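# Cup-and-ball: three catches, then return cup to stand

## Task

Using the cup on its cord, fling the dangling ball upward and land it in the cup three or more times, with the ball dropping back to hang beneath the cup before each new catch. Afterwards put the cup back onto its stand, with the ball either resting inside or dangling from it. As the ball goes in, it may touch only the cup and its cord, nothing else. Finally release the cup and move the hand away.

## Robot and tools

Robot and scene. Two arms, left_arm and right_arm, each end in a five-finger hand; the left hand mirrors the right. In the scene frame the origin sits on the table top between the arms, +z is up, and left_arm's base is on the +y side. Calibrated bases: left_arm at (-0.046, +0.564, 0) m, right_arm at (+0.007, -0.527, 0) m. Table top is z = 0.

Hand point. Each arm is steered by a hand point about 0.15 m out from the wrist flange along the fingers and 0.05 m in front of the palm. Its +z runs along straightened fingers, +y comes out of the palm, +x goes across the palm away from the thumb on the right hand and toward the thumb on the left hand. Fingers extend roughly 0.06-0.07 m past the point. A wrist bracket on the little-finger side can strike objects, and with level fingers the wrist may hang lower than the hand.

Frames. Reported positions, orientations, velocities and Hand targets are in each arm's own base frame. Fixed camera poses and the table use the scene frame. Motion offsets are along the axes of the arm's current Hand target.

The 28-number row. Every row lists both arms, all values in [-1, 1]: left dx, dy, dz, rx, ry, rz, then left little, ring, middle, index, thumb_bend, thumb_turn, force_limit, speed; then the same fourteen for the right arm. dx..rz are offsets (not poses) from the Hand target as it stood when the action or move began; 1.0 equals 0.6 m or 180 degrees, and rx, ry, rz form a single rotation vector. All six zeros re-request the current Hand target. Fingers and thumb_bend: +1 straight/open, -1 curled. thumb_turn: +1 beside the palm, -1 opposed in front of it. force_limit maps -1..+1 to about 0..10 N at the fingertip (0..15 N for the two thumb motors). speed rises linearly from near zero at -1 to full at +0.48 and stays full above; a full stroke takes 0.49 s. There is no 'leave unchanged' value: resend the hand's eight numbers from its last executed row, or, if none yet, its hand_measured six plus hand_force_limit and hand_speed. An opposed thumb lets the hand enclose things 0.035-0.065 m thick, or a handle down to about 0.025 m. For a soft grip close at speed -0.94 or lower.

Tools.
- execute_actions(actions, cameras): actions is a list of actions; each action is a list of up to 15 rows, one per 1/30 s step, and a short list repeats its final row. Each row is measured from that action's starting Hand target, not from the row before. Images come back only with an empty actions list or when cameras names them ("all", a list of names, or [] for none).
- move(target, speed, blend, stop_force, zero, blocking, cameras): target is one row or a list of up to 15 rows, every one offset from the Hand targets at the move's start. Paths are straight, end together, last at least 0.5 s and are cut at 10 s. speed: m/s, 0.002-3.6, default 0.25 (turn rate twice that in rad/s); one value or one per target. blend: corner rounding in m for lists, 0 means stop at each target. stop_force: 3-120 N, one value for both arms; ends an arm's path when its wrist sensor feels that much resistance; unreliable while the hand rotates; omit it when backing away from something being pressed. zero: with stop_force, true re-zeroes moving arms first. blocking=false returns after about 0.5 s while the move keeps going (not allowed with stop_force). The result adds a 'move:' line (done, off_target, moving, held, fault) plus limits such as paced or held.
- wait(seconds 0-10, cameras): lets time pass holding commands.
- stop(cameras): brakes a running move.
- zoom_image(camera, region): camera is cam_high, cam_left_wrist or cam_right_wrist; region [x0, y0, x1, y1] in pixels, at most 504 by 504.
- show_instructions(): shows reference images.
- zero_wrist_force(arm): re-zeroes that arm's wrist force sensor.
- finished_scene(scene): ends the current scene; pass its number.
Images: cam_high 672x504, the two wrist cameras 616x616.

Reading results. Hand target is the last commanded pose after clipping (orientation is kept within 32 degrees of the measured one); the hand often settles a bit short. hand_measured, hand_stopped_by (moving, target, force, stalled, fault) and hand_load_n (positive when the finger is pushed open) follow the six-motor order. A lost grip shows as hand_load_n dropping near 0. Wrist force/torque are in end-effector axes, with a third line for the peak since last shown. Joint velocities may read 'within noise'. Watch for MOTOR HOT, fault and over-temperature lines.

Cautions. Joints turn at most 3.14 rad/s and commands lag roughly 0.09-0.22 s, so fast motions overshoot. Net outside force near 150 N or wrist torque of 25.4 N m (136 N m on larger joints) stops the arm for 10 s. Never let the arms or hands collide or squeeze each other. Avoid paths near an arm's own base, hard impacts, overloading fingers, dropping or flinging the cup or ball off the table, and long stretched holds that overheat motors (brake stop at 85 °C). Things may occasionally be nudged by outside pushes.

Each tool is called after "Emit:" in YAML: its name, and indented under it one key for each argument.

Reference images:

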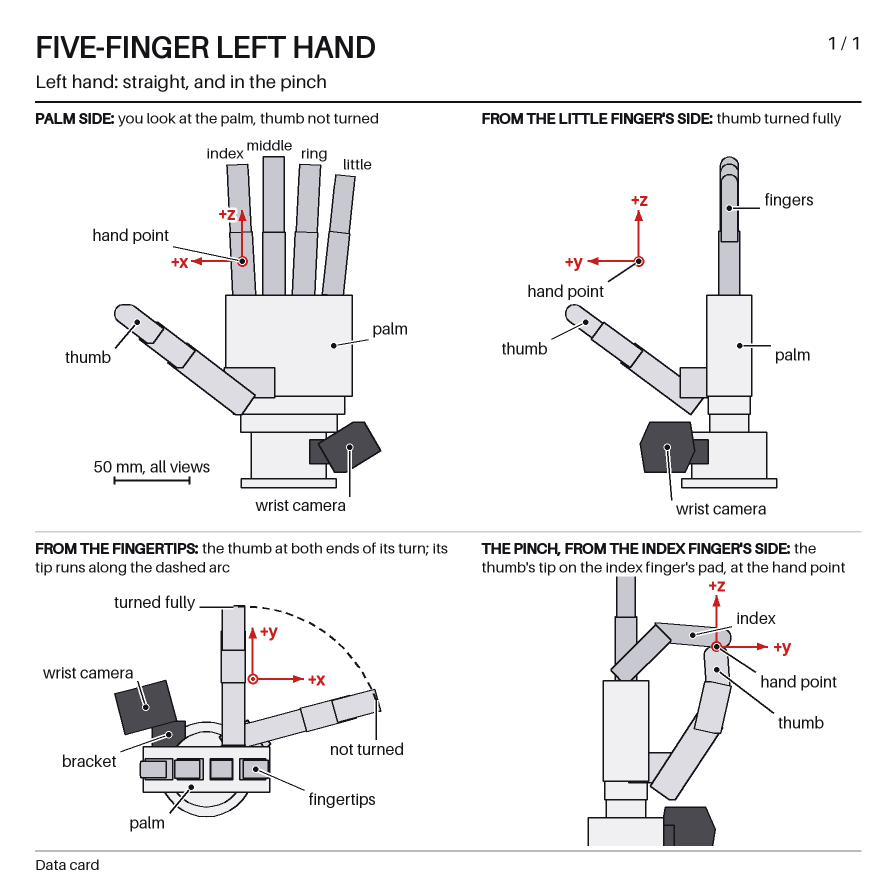

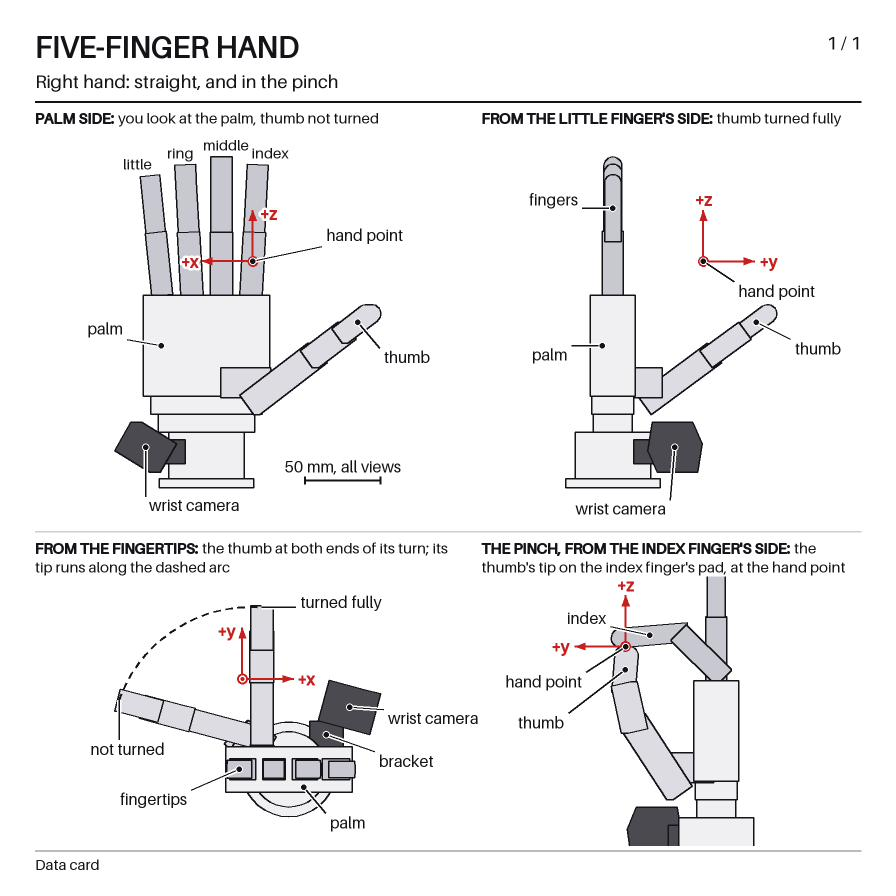

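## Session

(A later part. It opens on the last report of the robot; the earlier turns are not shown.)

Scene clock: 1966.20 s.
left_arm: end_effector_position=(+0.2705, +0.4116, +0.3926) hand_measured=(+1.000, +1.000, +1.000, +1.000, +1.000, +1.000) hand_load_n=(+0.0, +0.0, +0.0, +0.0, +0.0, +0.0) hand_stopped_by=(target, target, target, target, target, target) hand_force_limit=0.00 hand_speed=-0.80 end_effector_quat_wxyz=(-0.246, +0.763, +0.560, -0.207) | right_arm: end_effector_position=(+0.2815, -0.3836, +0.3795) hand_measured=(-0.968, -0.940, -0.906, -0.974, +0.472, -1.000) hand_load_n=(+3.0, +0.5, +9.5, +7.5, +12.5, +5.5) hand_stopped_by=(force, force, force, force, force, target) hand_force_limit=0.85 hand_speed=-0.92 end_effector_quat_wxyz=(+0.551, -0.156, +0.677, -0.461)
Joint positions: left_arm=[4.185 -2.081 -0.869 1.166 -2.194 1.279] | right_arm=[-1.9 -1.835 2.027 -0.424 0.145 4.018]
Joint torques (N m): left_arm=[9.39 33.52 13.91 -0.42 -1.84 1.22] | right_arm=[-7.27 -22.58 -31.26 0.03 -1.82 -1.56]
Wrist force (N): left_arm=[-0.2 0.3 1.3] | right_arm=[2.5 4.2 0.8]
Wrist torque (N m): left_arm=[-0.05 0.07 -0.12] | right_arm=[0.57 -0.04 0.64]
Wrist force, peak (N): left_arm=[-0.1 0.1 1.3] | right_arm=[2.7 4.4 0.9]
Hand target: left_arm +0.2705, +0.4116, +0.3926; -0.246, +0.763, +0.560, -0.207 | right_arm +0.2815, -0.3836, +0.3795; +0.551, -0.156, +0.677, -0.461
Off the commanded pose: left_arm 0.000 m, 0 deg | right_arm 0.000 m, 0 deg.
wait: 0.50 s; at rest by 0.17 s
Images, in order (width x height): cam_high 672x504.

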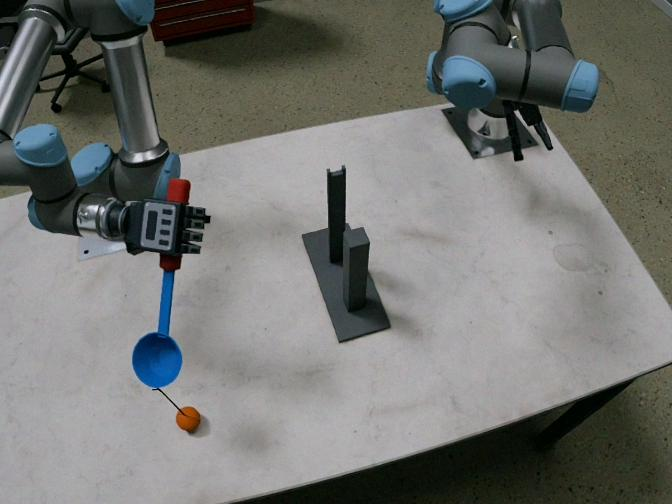

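Emit:
move:
  target:
    - [0,0,0,0,0,0,1,1,1,1,1,1,0,-0.8,-0.0043,0.0440,-0.0011,0,0,0,-1,-1,-0.99,-1,-1,-1,0.85,-0.92]
    - [0,0,0,0,0,0,1,1,1,1,1,1,0,-0.8,0.0019,0.0514,0.2902,0,0,0,-1,-1,-0.99,-1,-1,-1,0.85,-0.92]
    - [0,0,0,0,0,0,1,1,1,1,1,1,0,-0.8,-0.0055,0.0425,-0.0593,0,0,0,-1,-1,-0.99,-1,-1,-1,0.85,-0.92]
    - [0,0,0,0,0,0,1,1,1,1,1,1,0,-0.8,-0.0068,0.0411,-0.1176,0,0,0,-1,-1,-0.99,-1,-1,-1,0.85,-0.92]
    - [0,0,0,0,0,0,1,1,1,1,1,1,0,-0.8,-0.0073,0.0404,-0.1426,0,0,0,-1,-1,-0.99,-1,-1,-1,0.85,-0.92]
  speed: [0.1, 0.12, 0.12, 0.05, 0.006]
  blend: [0, 0, 0.003, 0.003, 0]
  cameras: ["cam_high"]

Emit:
zoom_image:
  camera: "cam_high"
  region: [110, 330, 220, 440]

Emit:
move:
  target:
    - [0,0,0,0,0,0,1,1,1,1,1,1,0,-0.8,-0.0229,-0.0307,0.1513,0,0,0,-1,-1,-0.99,-1,-1,-1,0.85,-0.92]
    - [0,0,0,0,0,0,1,1,1,1,1,1,0,-0.8,-0.0304,-0.0407,0.1517,0,0,0,-1,-1,-0.99,-1,-1,-1,0.85,-0.92]
  speed: [0.1, 0.005]
  cameras: ["cam_high"]

Emit:
zoom_image:
  camera: "cam_high"
  region: [110, 330, 220, 440]

Emit:
wait:
  seconds: 0.2
  cameras: ["cam_high"]

Emit:
zoom_image:
  camera: "cam_high"
  region: [110, 330, 220, 440]

Emit:
wait:
  seconds: 0.2
  cameras: ["cam_high"]

Emit:
zoom_image:
  camera: "cam_high"
  region: [110, 330, 220, 440]

Emit:
wait:
  seconds: 0.2
  cameras: ["cam_high"]

Emit:
zoom_image:
  camera: "cam_high"
  region: [110, 330, 220, 440]

Scene clock: 1993.80 s.
left_arm: end_effector_position=(+0.2705, +0.4116, +0.3926) hand_measured=(+1.000, +1.000, +1.000, +1.000, +1.000, +1.000) hand_load_n=(+0.0, +0.0, +0.0, +0.0, +0.0, +0.0) hand_stopped_by=(target, target, target, target, target, target) hand_force_limit=0.00 hand_speed=-0.80 end_effector_quat_wxyz=(-0.246, +0.763, +0.560, -0.207) | right_arm: end_effector_position=(+0.2140, -0.3289, +0.3600) hand_measured=(-0.968, -0.940, -0.906, -0.974, +0.472, -1.000) hand_load_n=(+2.5, +0.5, +9.5, +7.5, +13.0, +6.0) hand_stopped_by=(force, force, force, force, force, target) hand_force_limit=0.85 hand_speed=-0.92 end_effector_quat_wxyz=(+0.551, -0.156, +0.677, -0.461)
Joint positions: left_arm=[4.185 -2.081 -0.869 1.166 -2.194 1.279] | right_arm=[-2.221 -1.873 2.103 -0.046 -0.183 3.608]
Joint torques (N m): left_arm=[9.52 33.55 13.95 -0.45 -1.68 1.23] | right_arm=[6.83 -11.91 -18.13 0.06 0.06 0.56]
Wrist force (N): left_arm=[-0.1 0.6 0.9] | right_arm=[1.7 4.0 1.1]
Wrist torque (N m): left_arm=[0.02 0.04 -0.12] | right_arm=[0.59 -0.03 0.54]
Wrist force, peak (N): left_arm=[-0.2 0.3 1.4] | right_arm=[2.5 4.7 1.0]
Hand target: left_arm +0.2705, +0.4116, +0.3926; -0.246, +0.763, +0.560, -0.207 | right_arm +0.2140, -0.3290, +0.3600; +0.551, -0.156, +0.677, -0.461
Off the commanded pose: left_arm 0.000 m, 0 deg | right_arm 0.000 m, 0 deg.
move: done
Images, in order (width x height): cam_high 672x504.

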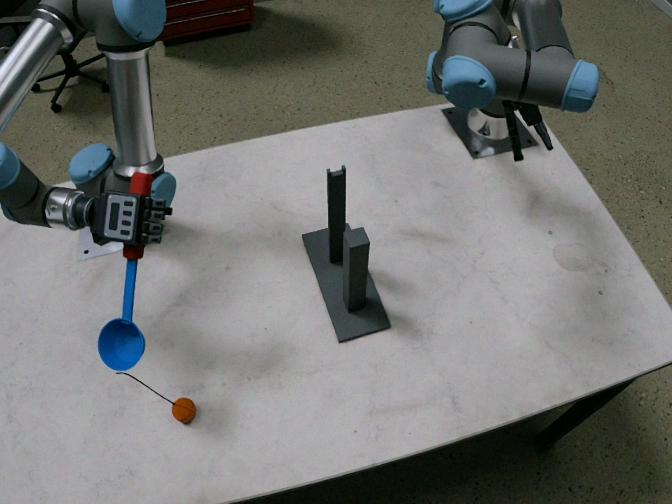

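Scaled by 4.582 from the camera's 672x504 image, which has a finer 960x720 frame.

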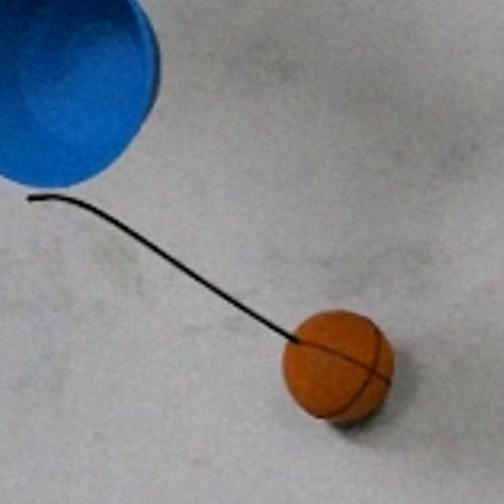

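Scene clock: 1996.90 s.
left_arm: end_effector_position=(+0.2705, +0.4116, +0.3926) hand_measured=(+1.000, +1.000, +1.000, +1.000, +1.000, +1.000) hand_load_n=(+0.0, +0.0, +0.0, +0.0, +0.0, +0.0) hand_stopped_by=(target, target, target, target, target, target) hand_force_limit=0.00 hand_speed=-0.80 end_effector_quat_wxyz=(-0.246, +0.763, +0.560, -0.207) | right_arm: end_effector_position=(+0.2941, -0.3699, +0.3935) hand_measured=(-0.968, -0.940, -0.906, -0.974, +0.472, -1.000) hand_load_n=(+3.5, +0.5, +9.5, +7.5, +13.0, +5.5) hand_stopped_by=(force, force, force, force, force, target) hand_force_limit=0.85 hand_speed=-0.92 end_effector_quat_wxyz=(+0.551, -0.156, +0.677, -0.461)
Joint positions: left_arm=[4.185 -2.081 -0.869 1.166 -2.194 1.279] | right_arm=[-1.873 -1.867 2.012 -0.341 0.171 3.982]
Joint torques (N m): left_arm=[8.74 33.68 14.27 -0.38 -1.68 1.25] | right_arm=[-7.57 -18.51 -27.05 -0.08 -1.88 0.23]
Wrist force (N): left_arm=[-0.1 0.2 1.2] | right_arm=[2.2 3.9 1.1]
Wrist torque (N m): left_arm=[-0.05 0.05 -0.12] | right_arm=[0.58 -0.08 0.65]
Wrist force, peak (N): left_arm=[-0.1 0.4 1.4] | right_arm=[2.6 4.7 1.0]
Hand target: left_arm +0.2705, +0.4116, +0.3926; -0.246, +0.763, +0.560, -0.207 | right_arm +0.2941, -0.3699, +0.3934; +0.551, -0.156, +0.677, -0.461
Off the commanded pose: left_arm 0.000 m, 0 deg | right_arm 0.000 m, 0 deg.
move: done
Images, in order (width x height): cam_high 672x504.

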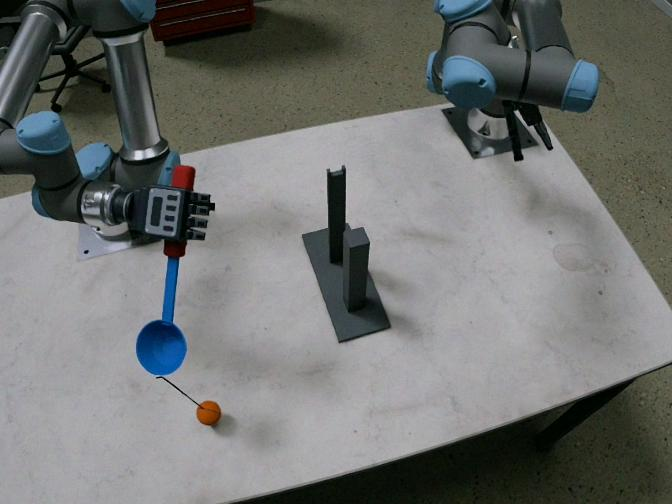

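Scaled by 4.582 from the camera's 672x504 image, which has a finer 960x720 frame.

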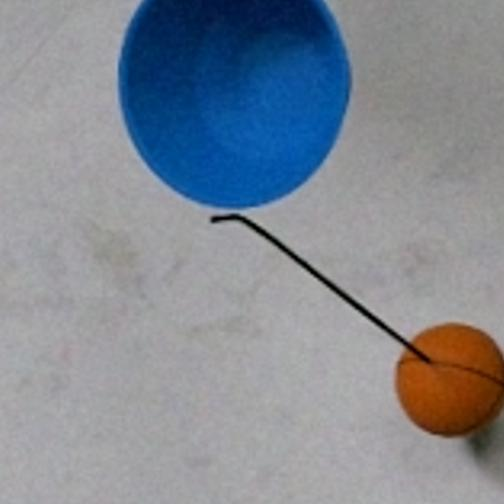

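Scene clock: 1997.10 s.
left_arm: end_effector_position=(+0.2705, +0.4116, +0.3926) hand_measured=(+1.000, +1.000, +1.000, +1.000, +1.000, +1.000) hand_load_n=(+0.0, +0.0, +0.0, +0.0, +0.0, +0.0) hand_stopped_by=(target, target, target, target, target, target) hand_force_limit=0.00 hand_speed=-0.80 end_effector_quat_wxyz=(-0.246, +0.763, +0.560, -0.207) | right_arm: end_effector_position=(+0.2941, -0.3699, +0.3935) hand_measured=(-0.968, -0.940, -0.906, -0.974, +0.472, -1.000) hand_load_n=(+3.5, +0.5, +9.5, +7.5, +13.0, +6.0) hand_stopped_by=(force, force, force, force, force, target) hand_force_limit=0.85 hand_speed=-0.92 end_effector_quat_wxyz=(+0.551, -0.156, +0.677, -0.461)
Joint positions: left_arm=[4.185 -2.081 -0.869 1.166 -2.194 1.279] | right_arm=[-1.873 -1.867 2.012 -0.341 0.171 3.982]
Joint torques (N m): left_arm=[8.77 33.54 13.88 -0.41 -1.78 1.23] | right_arm=[-7.66 -16.45 -22.12 -1.16 -1.9 -1.63]
Wrist force (N): left_arm=[-0.2 0.4 0.9] | right_arm=[1.9 3.6 0.8]
Wrist torque (N m): left_arm=[0.00 0.05 -0.12] | right_arm=[0.58 -0.03 0.66]
Wrist force, peak (N): left_arm=[-0.1 0.3 1.4] | right_arm=[2.4 4.4 0.7]
Hand target: left_arm +0.2705, +0.4116, +0.3926; -0.246, +0.763, +0.560, -0.207 | right_arm +0.2941, -0.3699, +0.3934; +0.551, -0.156, +0.677, -0.461
Off the commanded pose: left_arm 0.000 m, 0 deg | right_arm 0.000 m, 0 deg.
wait: 0.20 s; at rest by 0.17 s
Images, in order (width x height): cam_high 672x504.

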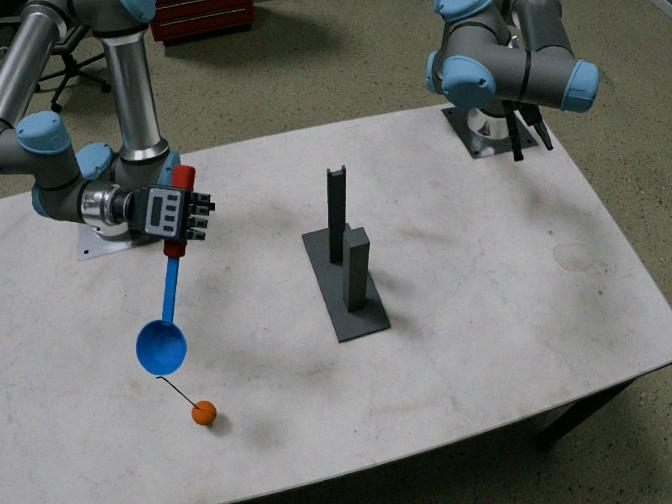

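Scaled by 4.582 from the camera's 672x504 image, which has a finer 960x720 frame.

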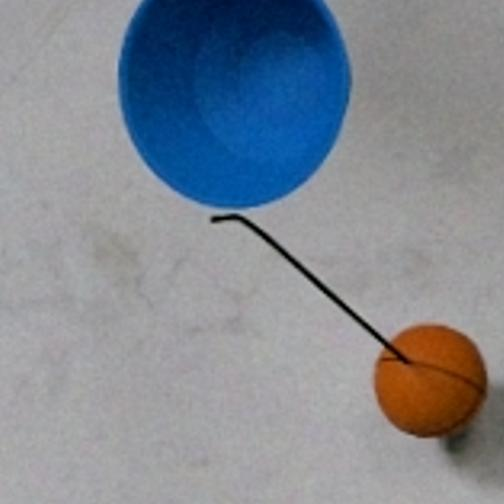

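Scene clock: 1997.30 s.
left_arm: end_effector_position=(+0.2705, +0.4116, +0.3926) hand_measured=(+1.000, +1.000, +1.000, +1.000, +1.000, +1.000) hand_load_n=(+0.0, +0.0, -0.5, +0.0, +0.0, -0.5) hand_stopped_by=(target, target, target, target, target, target) hand_force_limit=0.00 hand_speed=-0.80 end_effector_quat_wxyz=(-0.246, +0.763, +0.560, -0.207) | right_arm: end_effector_position=(+0.2941, -0.3699, +0.3935) hand_measured=(-0.968, -0.940, -0.906, -0.974, +0.472, -1.000) hand_load_n=(+3.0, +0.5, +9.5, +8.0, +13.0, +6.0) hand_stopped_by=(force, force, force, force, force, target) hand_force_limit=0.85 hand_speed=-0.92 end_effector_quat_wxyz=(+0.551, -0.156, +0.677, -0.461)
Joint positions: left_arm=[4.185 -2.081 -0.869 1.166 -2.194 1.279] | right_arm=[-1.873 -1.867 2.012 -0.341 0.171 3.982]
Joint torques (N m): left_arm=[8.77 34.08 14.43 -0.35 -1.63 1.12] | right_arm=[-7.39 -13.71 -18.76 -2.01 -1.78 -1.99]
Wrist force (N): left_arm=[0.0 0.5 1.1] | right_arm=[2.5 4.3 1.0]
Wrist torque (N m): left_arm=[0.00 0.03 -0.11] | right_arm=[0.59 -0.01 0.65]
Wrist force, peak (N): left_arm=[-0.2 0.5 1.3] | right_arm=[2.7 4.6 0.8]
Hand target: left_arm +0.2705, +0.4116, +0.3926; -0.246, +0.763, +0.560, -0.207 | right_arm +0.2941, -0.3699, +0.3934; +0.551, -0.156, +0.677, -0.461
Off the commanded pose: left_arm 0.000 m, 0 deg | right_arm 0.000 m, 0 deg.
wait: 0.20 s; at rest by 0.17 s
Images, in order (width x height): cam_high 672x504.

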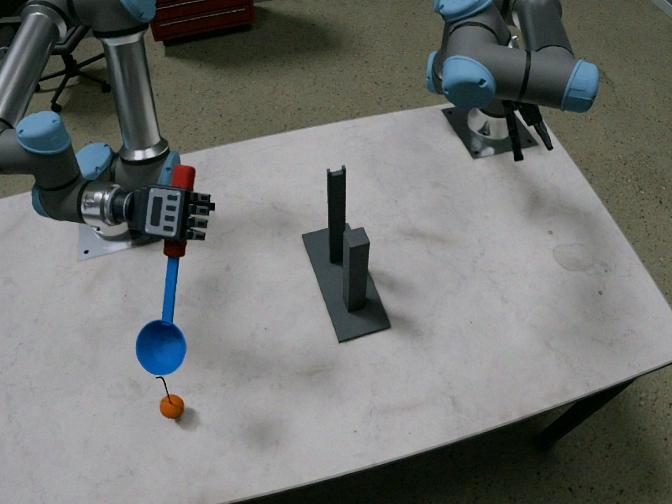

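Scaled by 4.582 from the camera's 672x504 image, which has a finer 960x720 frame.

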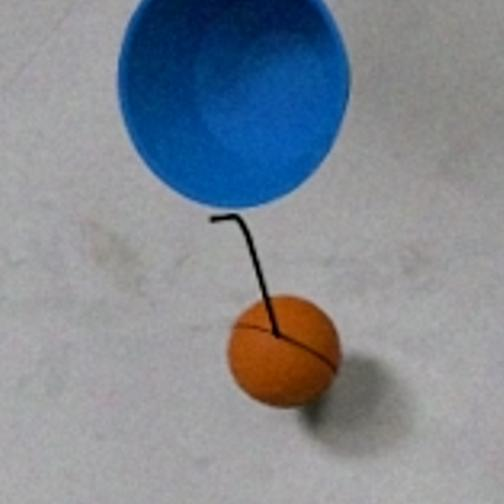

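Scene clock: 1997.50 s.
left_arm: end_effector_position=(+0.2705, +0.4116, +0.3926) hand_measured=(+1.000, +1.000, +1.000, +1.000, +1.000, +1.000) hand_load_n=(+0.0, +0.0, +0.0, +0.0, +0.0, -0.5) hand_stopped_by=(target, target, target, target, target, target) hand_force_limit=0.00 hand_speed=-0.80 end_effector_quat_wxyz=(-0.246, +0.763, +0.560, -0.207) | right_arm: end_effector_position=(+0.2941, -0.3699, +0.3935) hand_measured=(-0.968, -0.940, -0.906, -0.974, +0.472, -1.000) hand_load_n=(+3.0, +0.5, +9.5, +7.5, +13.0, +6.0) hand_stopped_by=(force, force, force, force, force, target) hand_force_limit=0.85 hand_speed=-0.92 end_effector_quat_wxyz=(+0.551, -0.156, +0.677, -0.461)
Joint positions: left_arm=[4.185 -2.081 -0.869 1.166 -2.194 1.279] | right_arm=[-1.873 -1.867 2.012 -0.341 0.171 3.982]
Joint torques (N m): left_arm=[8.68 33.73 13.94 -0.44 -1.83 1.27] | right_arm=[-7.61 -12.04 -18.16 -2.24 -1.75 -2.03]
Wrist force (N): left_arm=[-0.1 0.3 1.2] | right_arm=[1.8 3.7 0.6]
Wrist torque (N m): left_arm=[-0.04 0.04 -0.11] | right_arm=[0.59 0.01 0.64]
Wrist force, peak (N): left_arm=[0.0 0.4 1.2] | right_arm=[2.4 4.7 0.9]
Hand target: left_arm +0.2705, +0.4116, +0.3926; -0.246, +0.763, +0.560, -0.207 | right_arm +0.2941, -0.3699, +0.3934; +0.551, -0.156, +0.677, -0.461
Off the commanded pose: left_arm 0.000 m, 0 deg | right_arm 0.000 m, 0 deg.
wait: 0.20 s; at rest by 0.17 s
Images, in order (width x height): cam_high 672x504.

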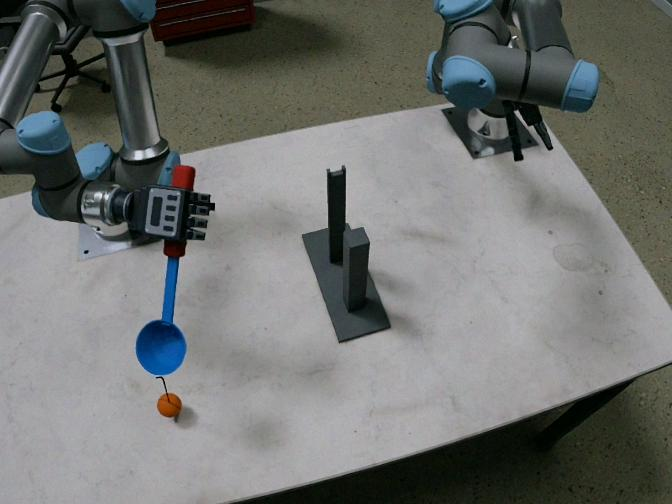

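Scaled by 4.582 from the camera's 672x504 image, which has a finer 960x720 frame.

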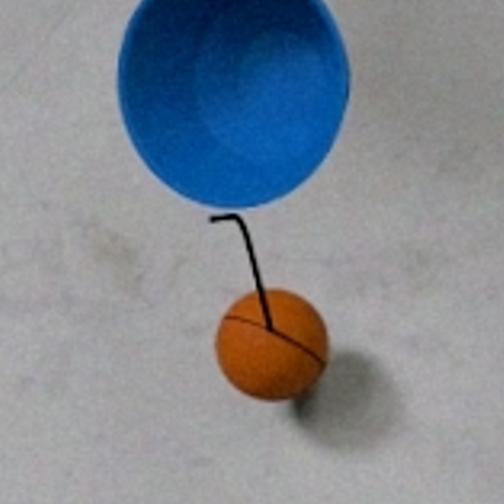

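Emit:
move:
  target:
    - [0,0,0,0,0,0,1,1,1,1,1,1,0,-0.8,0.0336,0.0445,-0.0019,0,0,0,-1,-1,-0.99,-1,-1,-1,0.85,-0.92]
    - [0,0,0,0,0,0,1,1,1,1,1,1,0,-0.8,0.0394,0.0514,0.2702,0,0,0,-1,-1,-0.99,-1,-1,-1,0.85,-0.92]
  speed: [0.1, 0.15]

Emit:
move:
  target:
    - [0,0,0,0,0,0,1,1,1,1,1,1,0,-0.8,-0.0089,-0.0106,-0.4186,0,0,0,-1,-1,-0.99,-1,-1,-1,0.85,-0.92]
    - [0,0,0,0,0,0,1,1,1,1,1,1,0,-0.8,-0.0058,-0.0069,-0.2721,0,0,0,-1,-1,-0.99,-1,-1,-1,0.85,-0.92]
    - [0,0,0,0,0,0,1,1,1,1,1,1,0,-0.8,-0.0253,-0.0327,-0.2710,0,0,0,-1,-1,-0.99,-1,-1,-1,0.85,-0.92]
  speed: [0.065, 0.065, 0.025]

Emit:
wait:
  seconds: 2
  cameras: ["cam_high"]

Emit:
zoom_image:
  camera: "cam_high"
  region: [110, 330, 220, 440]

Emit:
wait:
  seconds: 1
  cameras: ["cam_high"]

Emit:
zoom_image:
  camera: "cam_high"
  region: [110, 330, 220, 440]

Scene clock: 2017.37 s.
left_arm: end_effector_position=(+0.2705, +0.4116, +0.3926) hand_measured=(+1.000, +1.000, +1.000, +1.000, +1.000, +1.000) hand_load_n=(+0.0, +0.0, +0.0, +0.0, +0.0, +0.0) hand_stopped_by=(target, target, target, target, target, target) hand_force_limit=0.00 hand_speed=-0.80 end_effector_quat_wxyz=(-0.246, +0.763, +0.560, -0.207) | right_arm: end_effector_position=(+0.4395, -0.4441, +0.3599) hand_measured=(-0.968, -0.940, -0.906, -0.974, +0.472, -1.000) hand_load_n=(+3.0, +0.5, +9.5, +7.5, +12.5, +6.0) hand_stopped_by=(force, force, force, force, force, target) hand_force_limit=0.85 hand_speed=-0.92 end_effector_quat_wxyz=(+0.551, -0.156, +0.678, -0.461)
Joint positions: left_arm=[4.185 -2.081 -0.869 1.166 -2.194 1.279] | right_arm=[-1.432 -1.515 1.79 -0.332 0.609 3.836]
Joint torques (N m): left_arm=[9.08 34.12 13.86 -0.32 -1.72 1.17] | right_arm=[5.95 -27.36 -25.62 -2.87 -0.35 1.34]
Wrist force (N): left_arm=[-0.1 0.3 1.3] | right_arm=[2.3 4.3 1.1]
Wrist torque (N m): left_arm=[-0.04 0.05 -0.11] | right_arm=[0.59 -0.05 0.64]
Wrist force, peak (N): left_arm=[0.1 0.5 1.4] | right_arm=[3.0 4.5 1.0]
Hand target: left_arm +0.2705, +0.4116, +0.3926; -0.246, +0.763, +0.560, -0.207 | right_arm +0.4396, -0.4442, +0.3600; +0.551, -0.156, +0.677, -0.461
Off the commanded pose: left_arm 0.000 m, 0 deg | right_arm 0.000 m, 0 deg.
move: done

Scene clock: 2024.40 s.
left_arm: end_effector_position=(+0.2705, +0.4116, +0.3926) hand_measured=(+1.000, +1.000, +1.000, +1.000, +1.000, +1.000) hand_load_n=(+0.0, +0.0, +0.0, +0.0, +0.0, +0.0) hand_stopped_by=(target, target, target, target, target, target) hand_force_limit=0.00 hand_speed=-0.80 end_effector_quat_wxyz=(-0.246, +0.763, +0.560, -0.207) | right_arm: end_effector_position=(+0.2941, -0.3698, +0.3795) hand_measured=(-0.968, -0.940, -0.906, -0.974, +0.472, -1.000) hand_load_n=(+3.0, +0.5, +9.0, +8.0, +13.0, +6.0) hand_stopped_by=(force, force, force, force, force, target) hand_force_limit=0.85 hand_speed=-0.92 end_effector_quat_wxyz=(+0.551, -0.156, +0.677, -0.462)
Joint positions: left_arm=[4.185 -2.081 -0.869 1.166 -2.194 1.279] | right_arm=[-1.874 -1.861 2.044 -0.379 0.171 3.982]
Joint torques (N m): left_arm=[8.91 33.54 14.03 -0.26 -1.75 1.36] | right_arm=[-2.28 0.16 -16.58 -2.06 -1.06 -2.49]
Wrist force (N): left_arm=[0.0 0.3 1.0] | right_arm=[2.5 4.2 0.9]
Wrist torque (N m): left_arm=[-0.02 0.03 -0.11] | right_arm=[0.58 -0.06 0.73]
Wrist force, peak (N): left_arm=[-0.2 0.3 1.5] | right_arm=[2.7 4.1 1.3]
Hand target: left_arm +0.2705, +0.4116, +0.3926; -0.246, +0.763, +0.560, -0.207 | right_arm +0.2941, -0.3699, +0.3794; +0.551, -0.156, +0.677, -0.461
Off the commanded pose: left_arm 0.000 m, 0 deg | right_arm 0.000 m, 0 deg.
move: done

Scene clock: 2026.40 s.
left_arm: end_effector_position=(+0.2705, +0.4116, +0.3926) hand_measured=(+1.000, +1.000, +1.000, +1.000, +1.000, +1.000) hand_load_n=(+0.0, +0.0, +0.0, +0.0, +0.0, +0.0) hand_stopped_by=(target, target, target, target, target, target) hand_force_limit=0.00 hand_speed=-0.80 end_effector_quat_wxyz=(-0.246, +0.763, +0.560, -0.207) | right_arm: end_effector_position=(+0.2941, -0.3699, +0.3794) hand_measured=(-0.968, -0.940, -0.906, -0.974, +0.472, -1.000) hand_load_n=(+3.5, +0.5, +9.5, +7.5, +13.0, +6.0) hand_stopped_by=(force, force, force, force, force, target) hand_force_limit=0.85 hand_speed=-0.92 end_effector_quat_wxyz=(+0.551, -0.156, +0.677, -0.461)
Joint positions: left_arm=[4.185 -2.081 -0.869 1.166 -2.194 1.279] | right_arm=[-1.874 -1.861 2.044 -0.379 0.171 3.982]
Joint torques (N m): left_arm=[9.11 33.83 13.84 -0.51 -1.79 1.18] | right_arm=[7.72 3.01 -16.21 -2.75 2.39 -0.98]
Wrist force (N): left_arm=[-0.3 0.2 1.3] | right_arm=[1.9 3.1 0.9]
Wrist torque (N m): left_arm=[-0.06 0.08 -0.12] | right_arm=[0.52 -0.06 0.72]
Wrist force, peak (N): left_arm=[-0.1 0.5 1.3] | right_arm=[2.6 4.7 0.8]
Hand target: left_arm +0.2705, +0.4116, +0.3926; -0.246, +0.763, +0.560, -0.207 | right_arm +0.2941, -0.3699, +0.3794; +0.551, -0.156, +0.677, -0.461
Off the commanded pose: left_arm 0.000 m, 0 deg | right_arm 0.000 m, 0 deg.
wait: 2.00 s; at rest by 0.17 s
Images, in order (width x height): cam_high 672x504.

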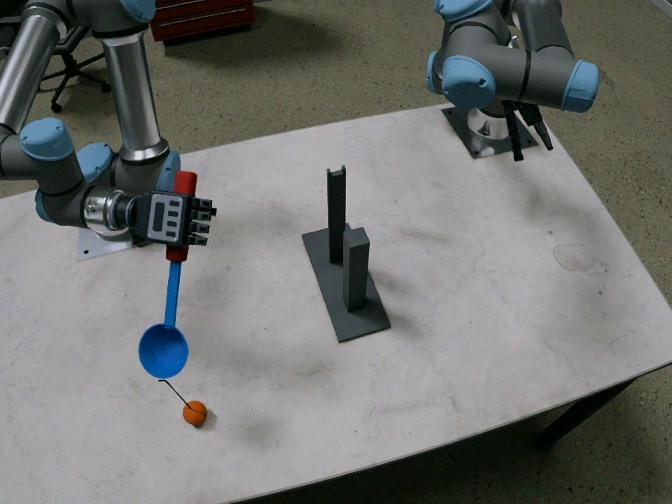

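Scaled by 4.582 from the camera's 672x504 image, which has a finer 960x720 frame.

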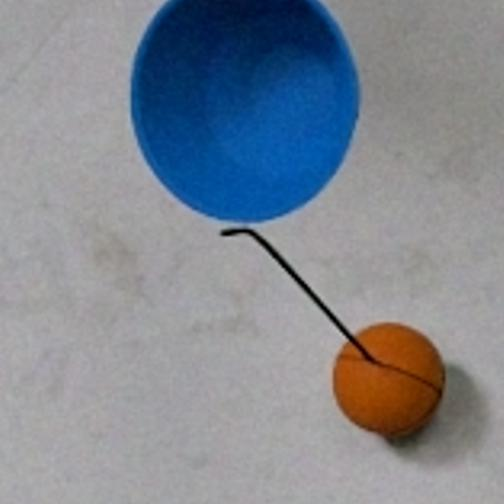

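Scene clock: 2027.40 s.
left_arm: end_effector_position=(+0.2705, +0.4116, +0.3926) hand_measured=(+1.000, +1.000, +1.000, +1.000, +1.000, +1.000) hand_load_n=(+0.0, +0.0, +0.0, +0.0, +0.0, +0.0) hand_stopped_by=(target, target, target, target, target, target) hand_force_limit=0.00 hand_speed=-0.80 end_effector_quat_wxyz=(-0.246, +0.763, +0.560, -0.207) | right_arm: end_effector_position=(+0.2941, -0.3699, +0.3794) hand_measured=(-0.968, -0.940, -0.906, -0.974, +0.472, -1.000) hand_load_n=(+3.5, +0.5, +9.5, +7.5, +13.0, +6.0) hand_stopped_by=(force, force, force, force, force, target) hand_force_limit=0.85 hand_speed=-0.92 end_effector_quat_wxyz=(+0.551, -0.156, +0.677, -0.461)
Joint positions: left_arm=[4.185 -2.081 -0.869 1.166 -2.194 1.279] | right_arm=[-1.874 -1.861 2.044 -0.379 0.171 3.982]
Joint torques (N m): left_arm=[8.81 34.22 14.08 -0.4 -1.78 1.13] | right_arm=[6.78 2.75 -16.68 -2.66 2.44 -0.25]
Wrist force (N): left_arm=[-0.1 0.2 1.1] | right_arm=[2.4 4.1 0.8]
Wrist torque (N m): left_arm=[-0.04 0.05 -0.12] | right_arm=[0.58 -0.06 0.74]
Wrist force, peak (N): left_arm=[-0.1 0.4 1.3] | right_arm=[2.7 4.5 0.8]
Hand target: left_arm +0.2705, +0.4116, +0.3926; -0.246, +0.763, +0.560, -0.207 | right_arm +0.2941, -0.3699, +0.3794; +0.551, -0.156, +0.677, -0.461
Off the commanded pose: left_arm 0.000 m, 0 deg | right_arm 0.000 m, 0 deg.
wait: 1.00 s; at rest by 0.17 s
Images, in order (width x height): cam_high 672x504.

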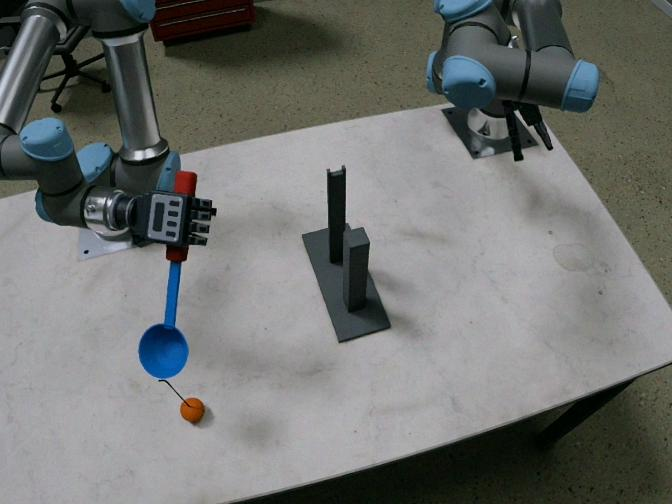

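Scaled by 4.582 from the camera's 672x504 image, which has a finer 960x720 frame.

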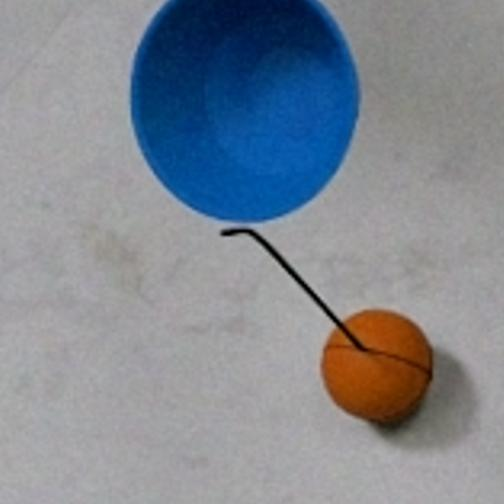

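Emit:
wait:
  seconds: 0.1
  cameras: ["cam_high"]

Emit:
zoom_image:
  camera: "cam_high"
  region: [110, 330, 220, 440]

Emit:
wait:
  seconds: 0.3
  cameras: ["cam_high"]

Emit:
zoom_image:
  camera: "cam_high"
  region: [110, 330, 220, 440]

Emit:
wait:
  seconds: 0.3
  cameras: ["cam_high"]

Emit:
zoom_image:
  camera: "cam_high"
  region: [110, 330, 220, 440]

Emit:
wait:
  seconds: 0.3
  cameras: ["cam_high"]

Emit:
zoom_image:
  camera: "cam_high"
  region: [110, 330, 220, 440]

Scene clock: 2031.20 s.
left_arm: end_effector_position=(+0.2705, +0.4116, +0.3926) hand_measured=(+1.000, +1.000, +1.000, +1.000, +1.000, +1.000) hand_load_n=(+0.0, +0.0, +0.0, +0.0, -0.5, +0.0) hand_stopped_by=(target, target, target, target, target, target) hand_force_limit=0.00 hand_speed=-0.80 end_effector_quat_wxyz=(-0.246, +0.763, +0.560, -0.207) | right_arm: end_effector_position=(+0.2941, -0.3699, +0.3794) hand_measured=(-0.968, -0.940, -0.906, -0.974, +0.472, -1.000) hand_load_n=(+3.5, +0.5, +9.5, +7.5, +13.0, +6.0) hand_stopped_by=(force, force, force, force, force, target) hand_force_limit=0.85 hand_speed=-0.92 end_effector_quat_wxyz=(+0.551, -0.156, +0.677, -0.461)
Joint positions: left_arm=[4.185 -2.081 -0.869 1.166 -2.194 1.279] | right_arm=[-1.874 -1.861 2.044 -0.379 0.171 3.982]
Joint torques (N m): left_arm=[8.97 33.84 14.09 -0.49 -1.67 1.23] | right_arm=[6.9 2.55 -16.74 -2.5 2.47 0.91]
Wrist force (N): left_arm=[-0.3 0.2 1.3] | right_arm=[2.5 4.0 1.0]
Wrist torque (N m): left_arm=[-0.07 0.08 -0.12] | right_arm=[0.54 -0.05 0.72]
Wrist force, peak (N): left_arm=[-0.1 0.4 1.4] | right_arm=[2.8 4.4 1.1]
Hand target: left_arm +0.2705, +0.4116, +0.3926; -0.246, +0.763, +0.560, -0.207 | right_arm +0.2941, -0.3699, +0.3794; +0.551, -0.156, +0.677, -0.461
Off the commanded pose: left_arm 0.000 m, 0 deg | right_arm 0.000 m, 0 deg.
wait: 0.10 s; at rest from the start
Images, in order (width x height): cam_high 672x504.

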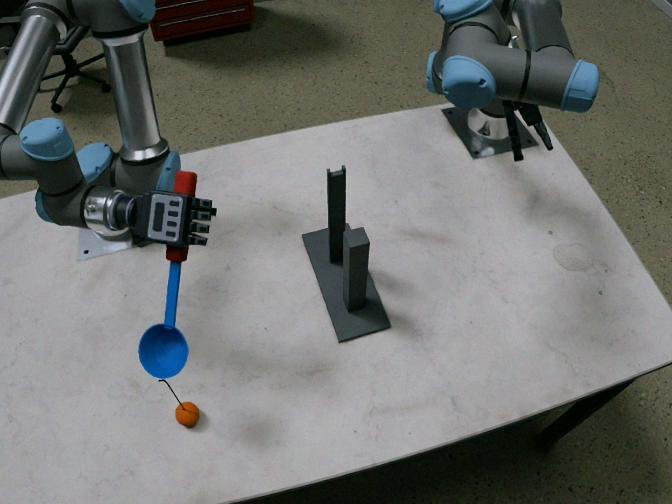

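Scaled by 4.582 from the camera's 672x504 image, which has a finer 960x720 frame.

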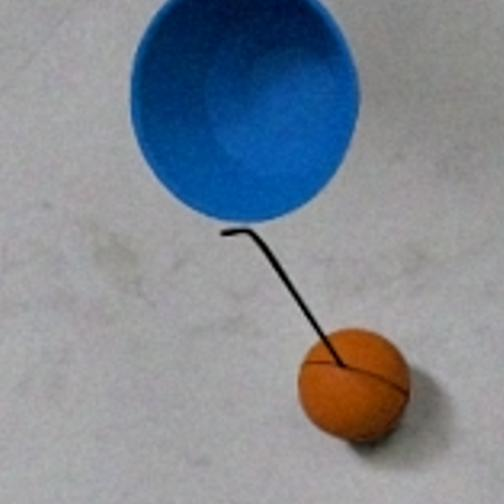

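Scene clock: 2031.50 s.
left_arm: end_effector_position=(+0.2705, +0.4116, +0.3926) hand_measured=(+1.000, +1.000, +1.000, +1.000, +1.000, +1.000) hand_load_n=(+0.0, +0.0, +0.0, +0.0, +0.0, +0.0) hand_stopped_by=(target, target, target, target, target, target) hand_force_limit=0.00 hand_speed=-0.80 end_effector_quat_wxyz=(-0.246, +0.763, +0.560, -0.207) | right_arm: end_effector_position=(+0.2941, -0.3699, +0.3794) hand_measured=(-0.968, -0.940, -0.906, -0.974, +0.472, -1.000) hand_load_n=(+3.5, +0.5, +9.5, +8.0, +13.0, +6.0) hand_stopped_by=(force, force, force, force, force, target) hand_force_limit=0.85 hand_speed=-0.92 end_effector_quat_wxyz=(+0.551, -0.156, +0.677, -0.461)
Joint positions: left_arm=[4.185 -2.081 -0.869 1.166 -2.194 1.279] | right_arm=[-1.874 -1.861 2.044 -0.379 0.171 3.982]
Joint torques (N m): left_arm=[9.5 34.09 14.37 -0.34 -1.73 1.21] | right_arm=[7.03 2.62 -16.76 -2.47 2.42 0.87]
Wrist force (N): left_arm=[-0.2 0.2 1.1] | right_arm=[1.7 3.5 0.6]
Wrist torque (N m): left_arm=[-0.04 0.07 -0.12] | right_arm=[0.60 -0.02 0.71]
Wrist force, peak (N): left_arm=[-0.2 0.4 1.2] | right_arm=[2.6 4.4 1.0]
Hand target: left_arm +0.2705, +0.4116, +0.3926; -0.246, +0.763, +0.560, -0.207 | right_arm +0.2941, -0.3699, +0.3794; +0.551, -0.156, +0.677, -0.461
Off the commanded pose: left_arm 0.000 m, 0 deg | right_arm 0.000 m, 0 deg.
wait: 0.30 s; at rest by 0.17 s
Images, in order (width x height): cam_high 672x504.

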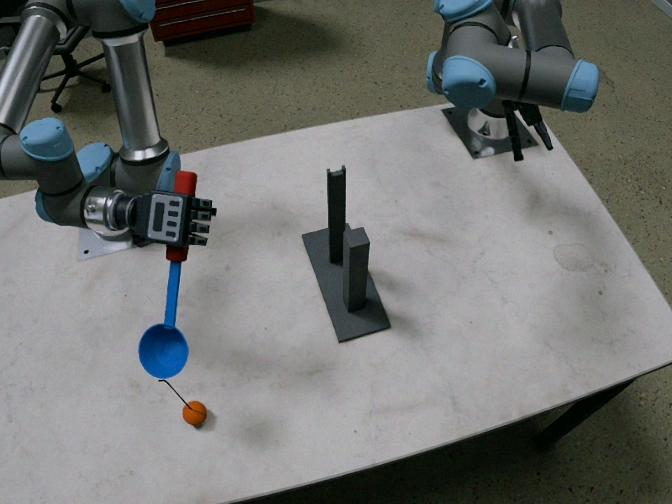

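Scaled by 4.582 from the camera's 672x504 image, which has a finer 960x720 frame.

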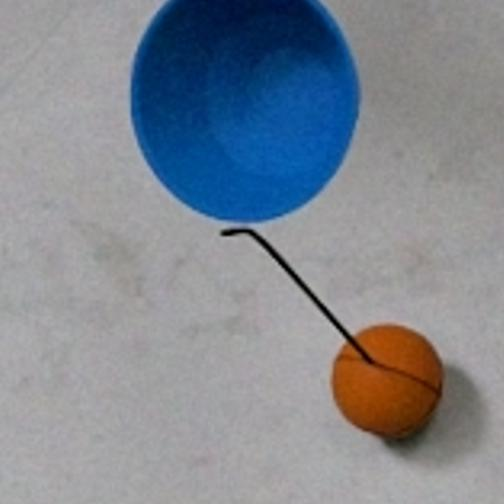

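Scene clock: 2031.80 s.
left_arm: end_effector_position=(+0.2705, +0.4116, +0.3926) hand_measured=(+1.000, +1.000, +1.000, +1.000, +1.000, +1.000) hand_load_n=(+0.0, +0.0, +0.0, +0.0, +0.0, +0.0) hand_stopped_by=(target, target, target, target, target, target) hand_force_limit=0.00 hand_speed=-0.80 end_effector_quat_wxyz=(-0.246, +0.763, +0.560, -0.207) | right_arm: end_effector_position=(+0.2941, -0.3699, +0.3794) hand_measured=(-0.968, -0.940, -0.906, -0.974, +0.472, -1.000) hand_load_n=(+3.0, +0.5, +9.5, +8.0, +13.0, +6.0) hand_stopped_by=(force, force, force, force, force, target) hand_force_limit=0.85 hand_speed=-0.92 end_effector_quat_wxyz=(+0.551, -0.156, +0.677, -0.461)
Joint positions: left_arm=[4.185 -2.081 -0.869 1.166 -2.194 1.279] | right_arm=[-1.874 -1.861 2.044 -0.379 0.171 3.982]
Joint torques (N m): left_arm=[8.97 33.87 13.47 -0.44 -1.84 1.28] | right_arm=[7.55 2.78 -16.52 -2.44 2.41 0.96]
Wrist force (N): left_arm=[-0.3 0.5 1.1] | right_arm=[2.2 4.5 0.9]
Wrist torque (N m): left_arm=[-0.01 0.08 -0.13] | right_arm=[0.63 0.00 0.72]
Wrist force, peak (N): left_arm=[-0.2 0.3 1.2] | right_arm=[2.2 4.5 0.9]
Hand target: left_arm +0.2705, +0.4116, +0.3926; -0.246, +0.763, +0.560, -0.207 | right_arm +0.2941, -0.3699, +0.3794; +0.551, -0.156, +0.677, -0.461
Off the commanded pose: left_arm 0.000 m, 0 deg | right_arm 0.000 m, 0 deg.
wait: 0.30 s; at rest by 0.17 s
Images, in order (width x height): cam_high 672x504.

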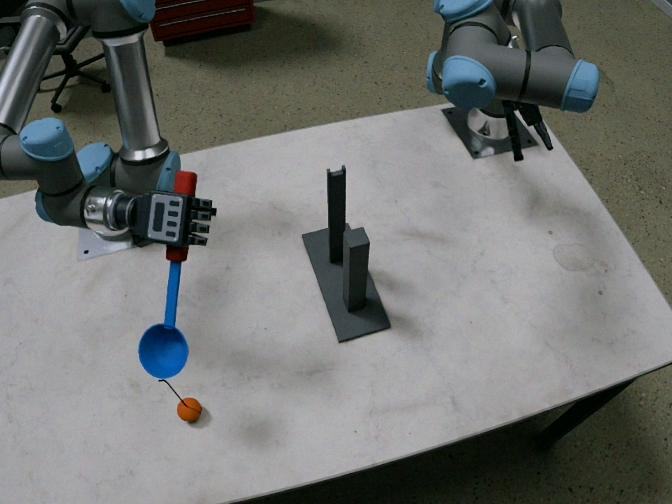

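Scaled by 4.582 from the camera's 672x504 image, which has a finer 960x720 frame.

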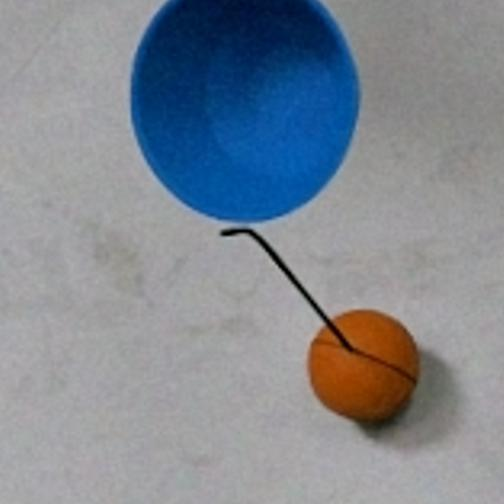

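Scene clock: 2032.10 s.
left_arm: end_effector_position=(+0.2705, +0.4116, +0.3926) hand_measured=(+1.000, +1.000, +1.000, +1.000, +1.000, +1.000) hand_load_n=(+0.0, +0.0, +0.0, +0.0, +0.0, +0.0) hand_stopped_by=(target, target, target, target, target, target) hand_force_limit=0.00 hand_speed=-0.80 end_effector_quat_wxyz=(-0.246, +0.763, +0.560, -0.207) | right_arm: end_effector_position=(+0.2941, -0.3699, +0.3794) hand_measured=(-0.968, -0.940, -0.906, -0.974, +0.472, -1.000) hand_load_n=(+3.5, +0.5, +9.5, +8.0, +13.0, +6.0) hand_stopped_by=(force, force, force, force, force, target) hand_force_limit=0.85 hand_speed=-0.92 end_effector_quat_wxyz=(+0.551, -0.156, +0.677, -0.461)
Joint positions: left_arm=[4.185 -2.081 -0.869 1.166 -2.194 1.279] | right_arm=[-1.874 -1.861 2.044 -0.379 0.171 3.982]
Joint torques (N m): left_arm=[9.09 33.91 13.95 -0.41 -1.75 1.23] | right_arm=[7.51 2.63 -17.51 -2.5 2.39 1.01]
Wrist force (N): left_arm=[-0.3 0.0 1.0] | right_arm=[1.5 3.4 0.7]
Wrist torque (N m): left_arm=[-0.08 0.08 -0.11] | right_arm=[0.58 -0.01 0.71]
Wrist force, peak (N): left_arm=[-0.1 0.4 1.3] | right_arm=[2.2 4.5 1.1]
Hand target: left_arm +0.2705, +0.4116, +0.3926; -0.246, +0.763, +0.560, -0.207 | right_arm +0.2941, -0.3699, +0.3794; +0.551, -0.156, +0.677, -0.461
Off the commanded pose: left_arm 0.000 m, 0 deg | right_arm 0.000 m, 0 deg.
wait: 0.30 s; at rest by 0.17 s
Images, in order (width x height): cam_high 672x504.

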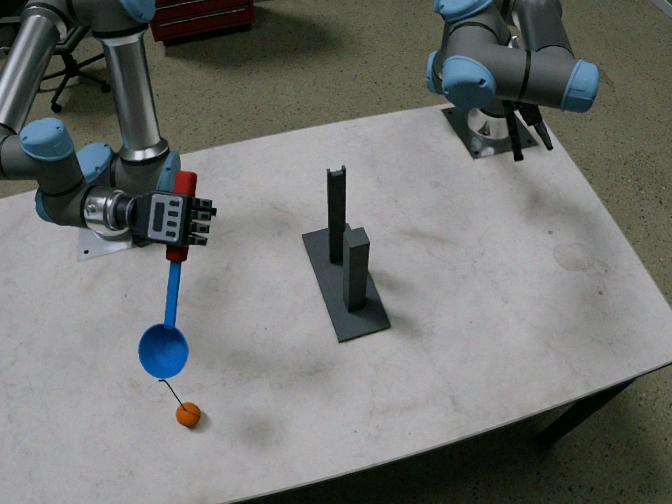

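Scaled by 4.582 from the camera's 672x504 image, which has a finer 960x720 frame.

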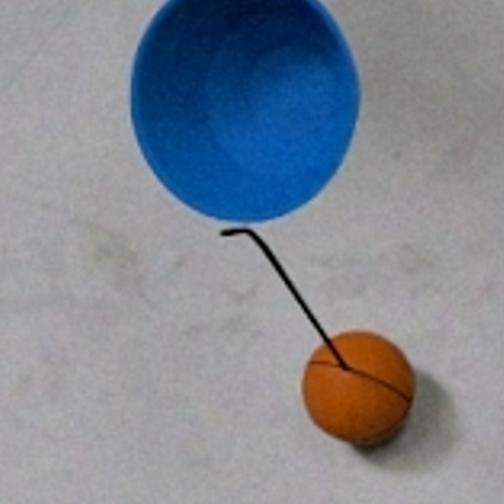

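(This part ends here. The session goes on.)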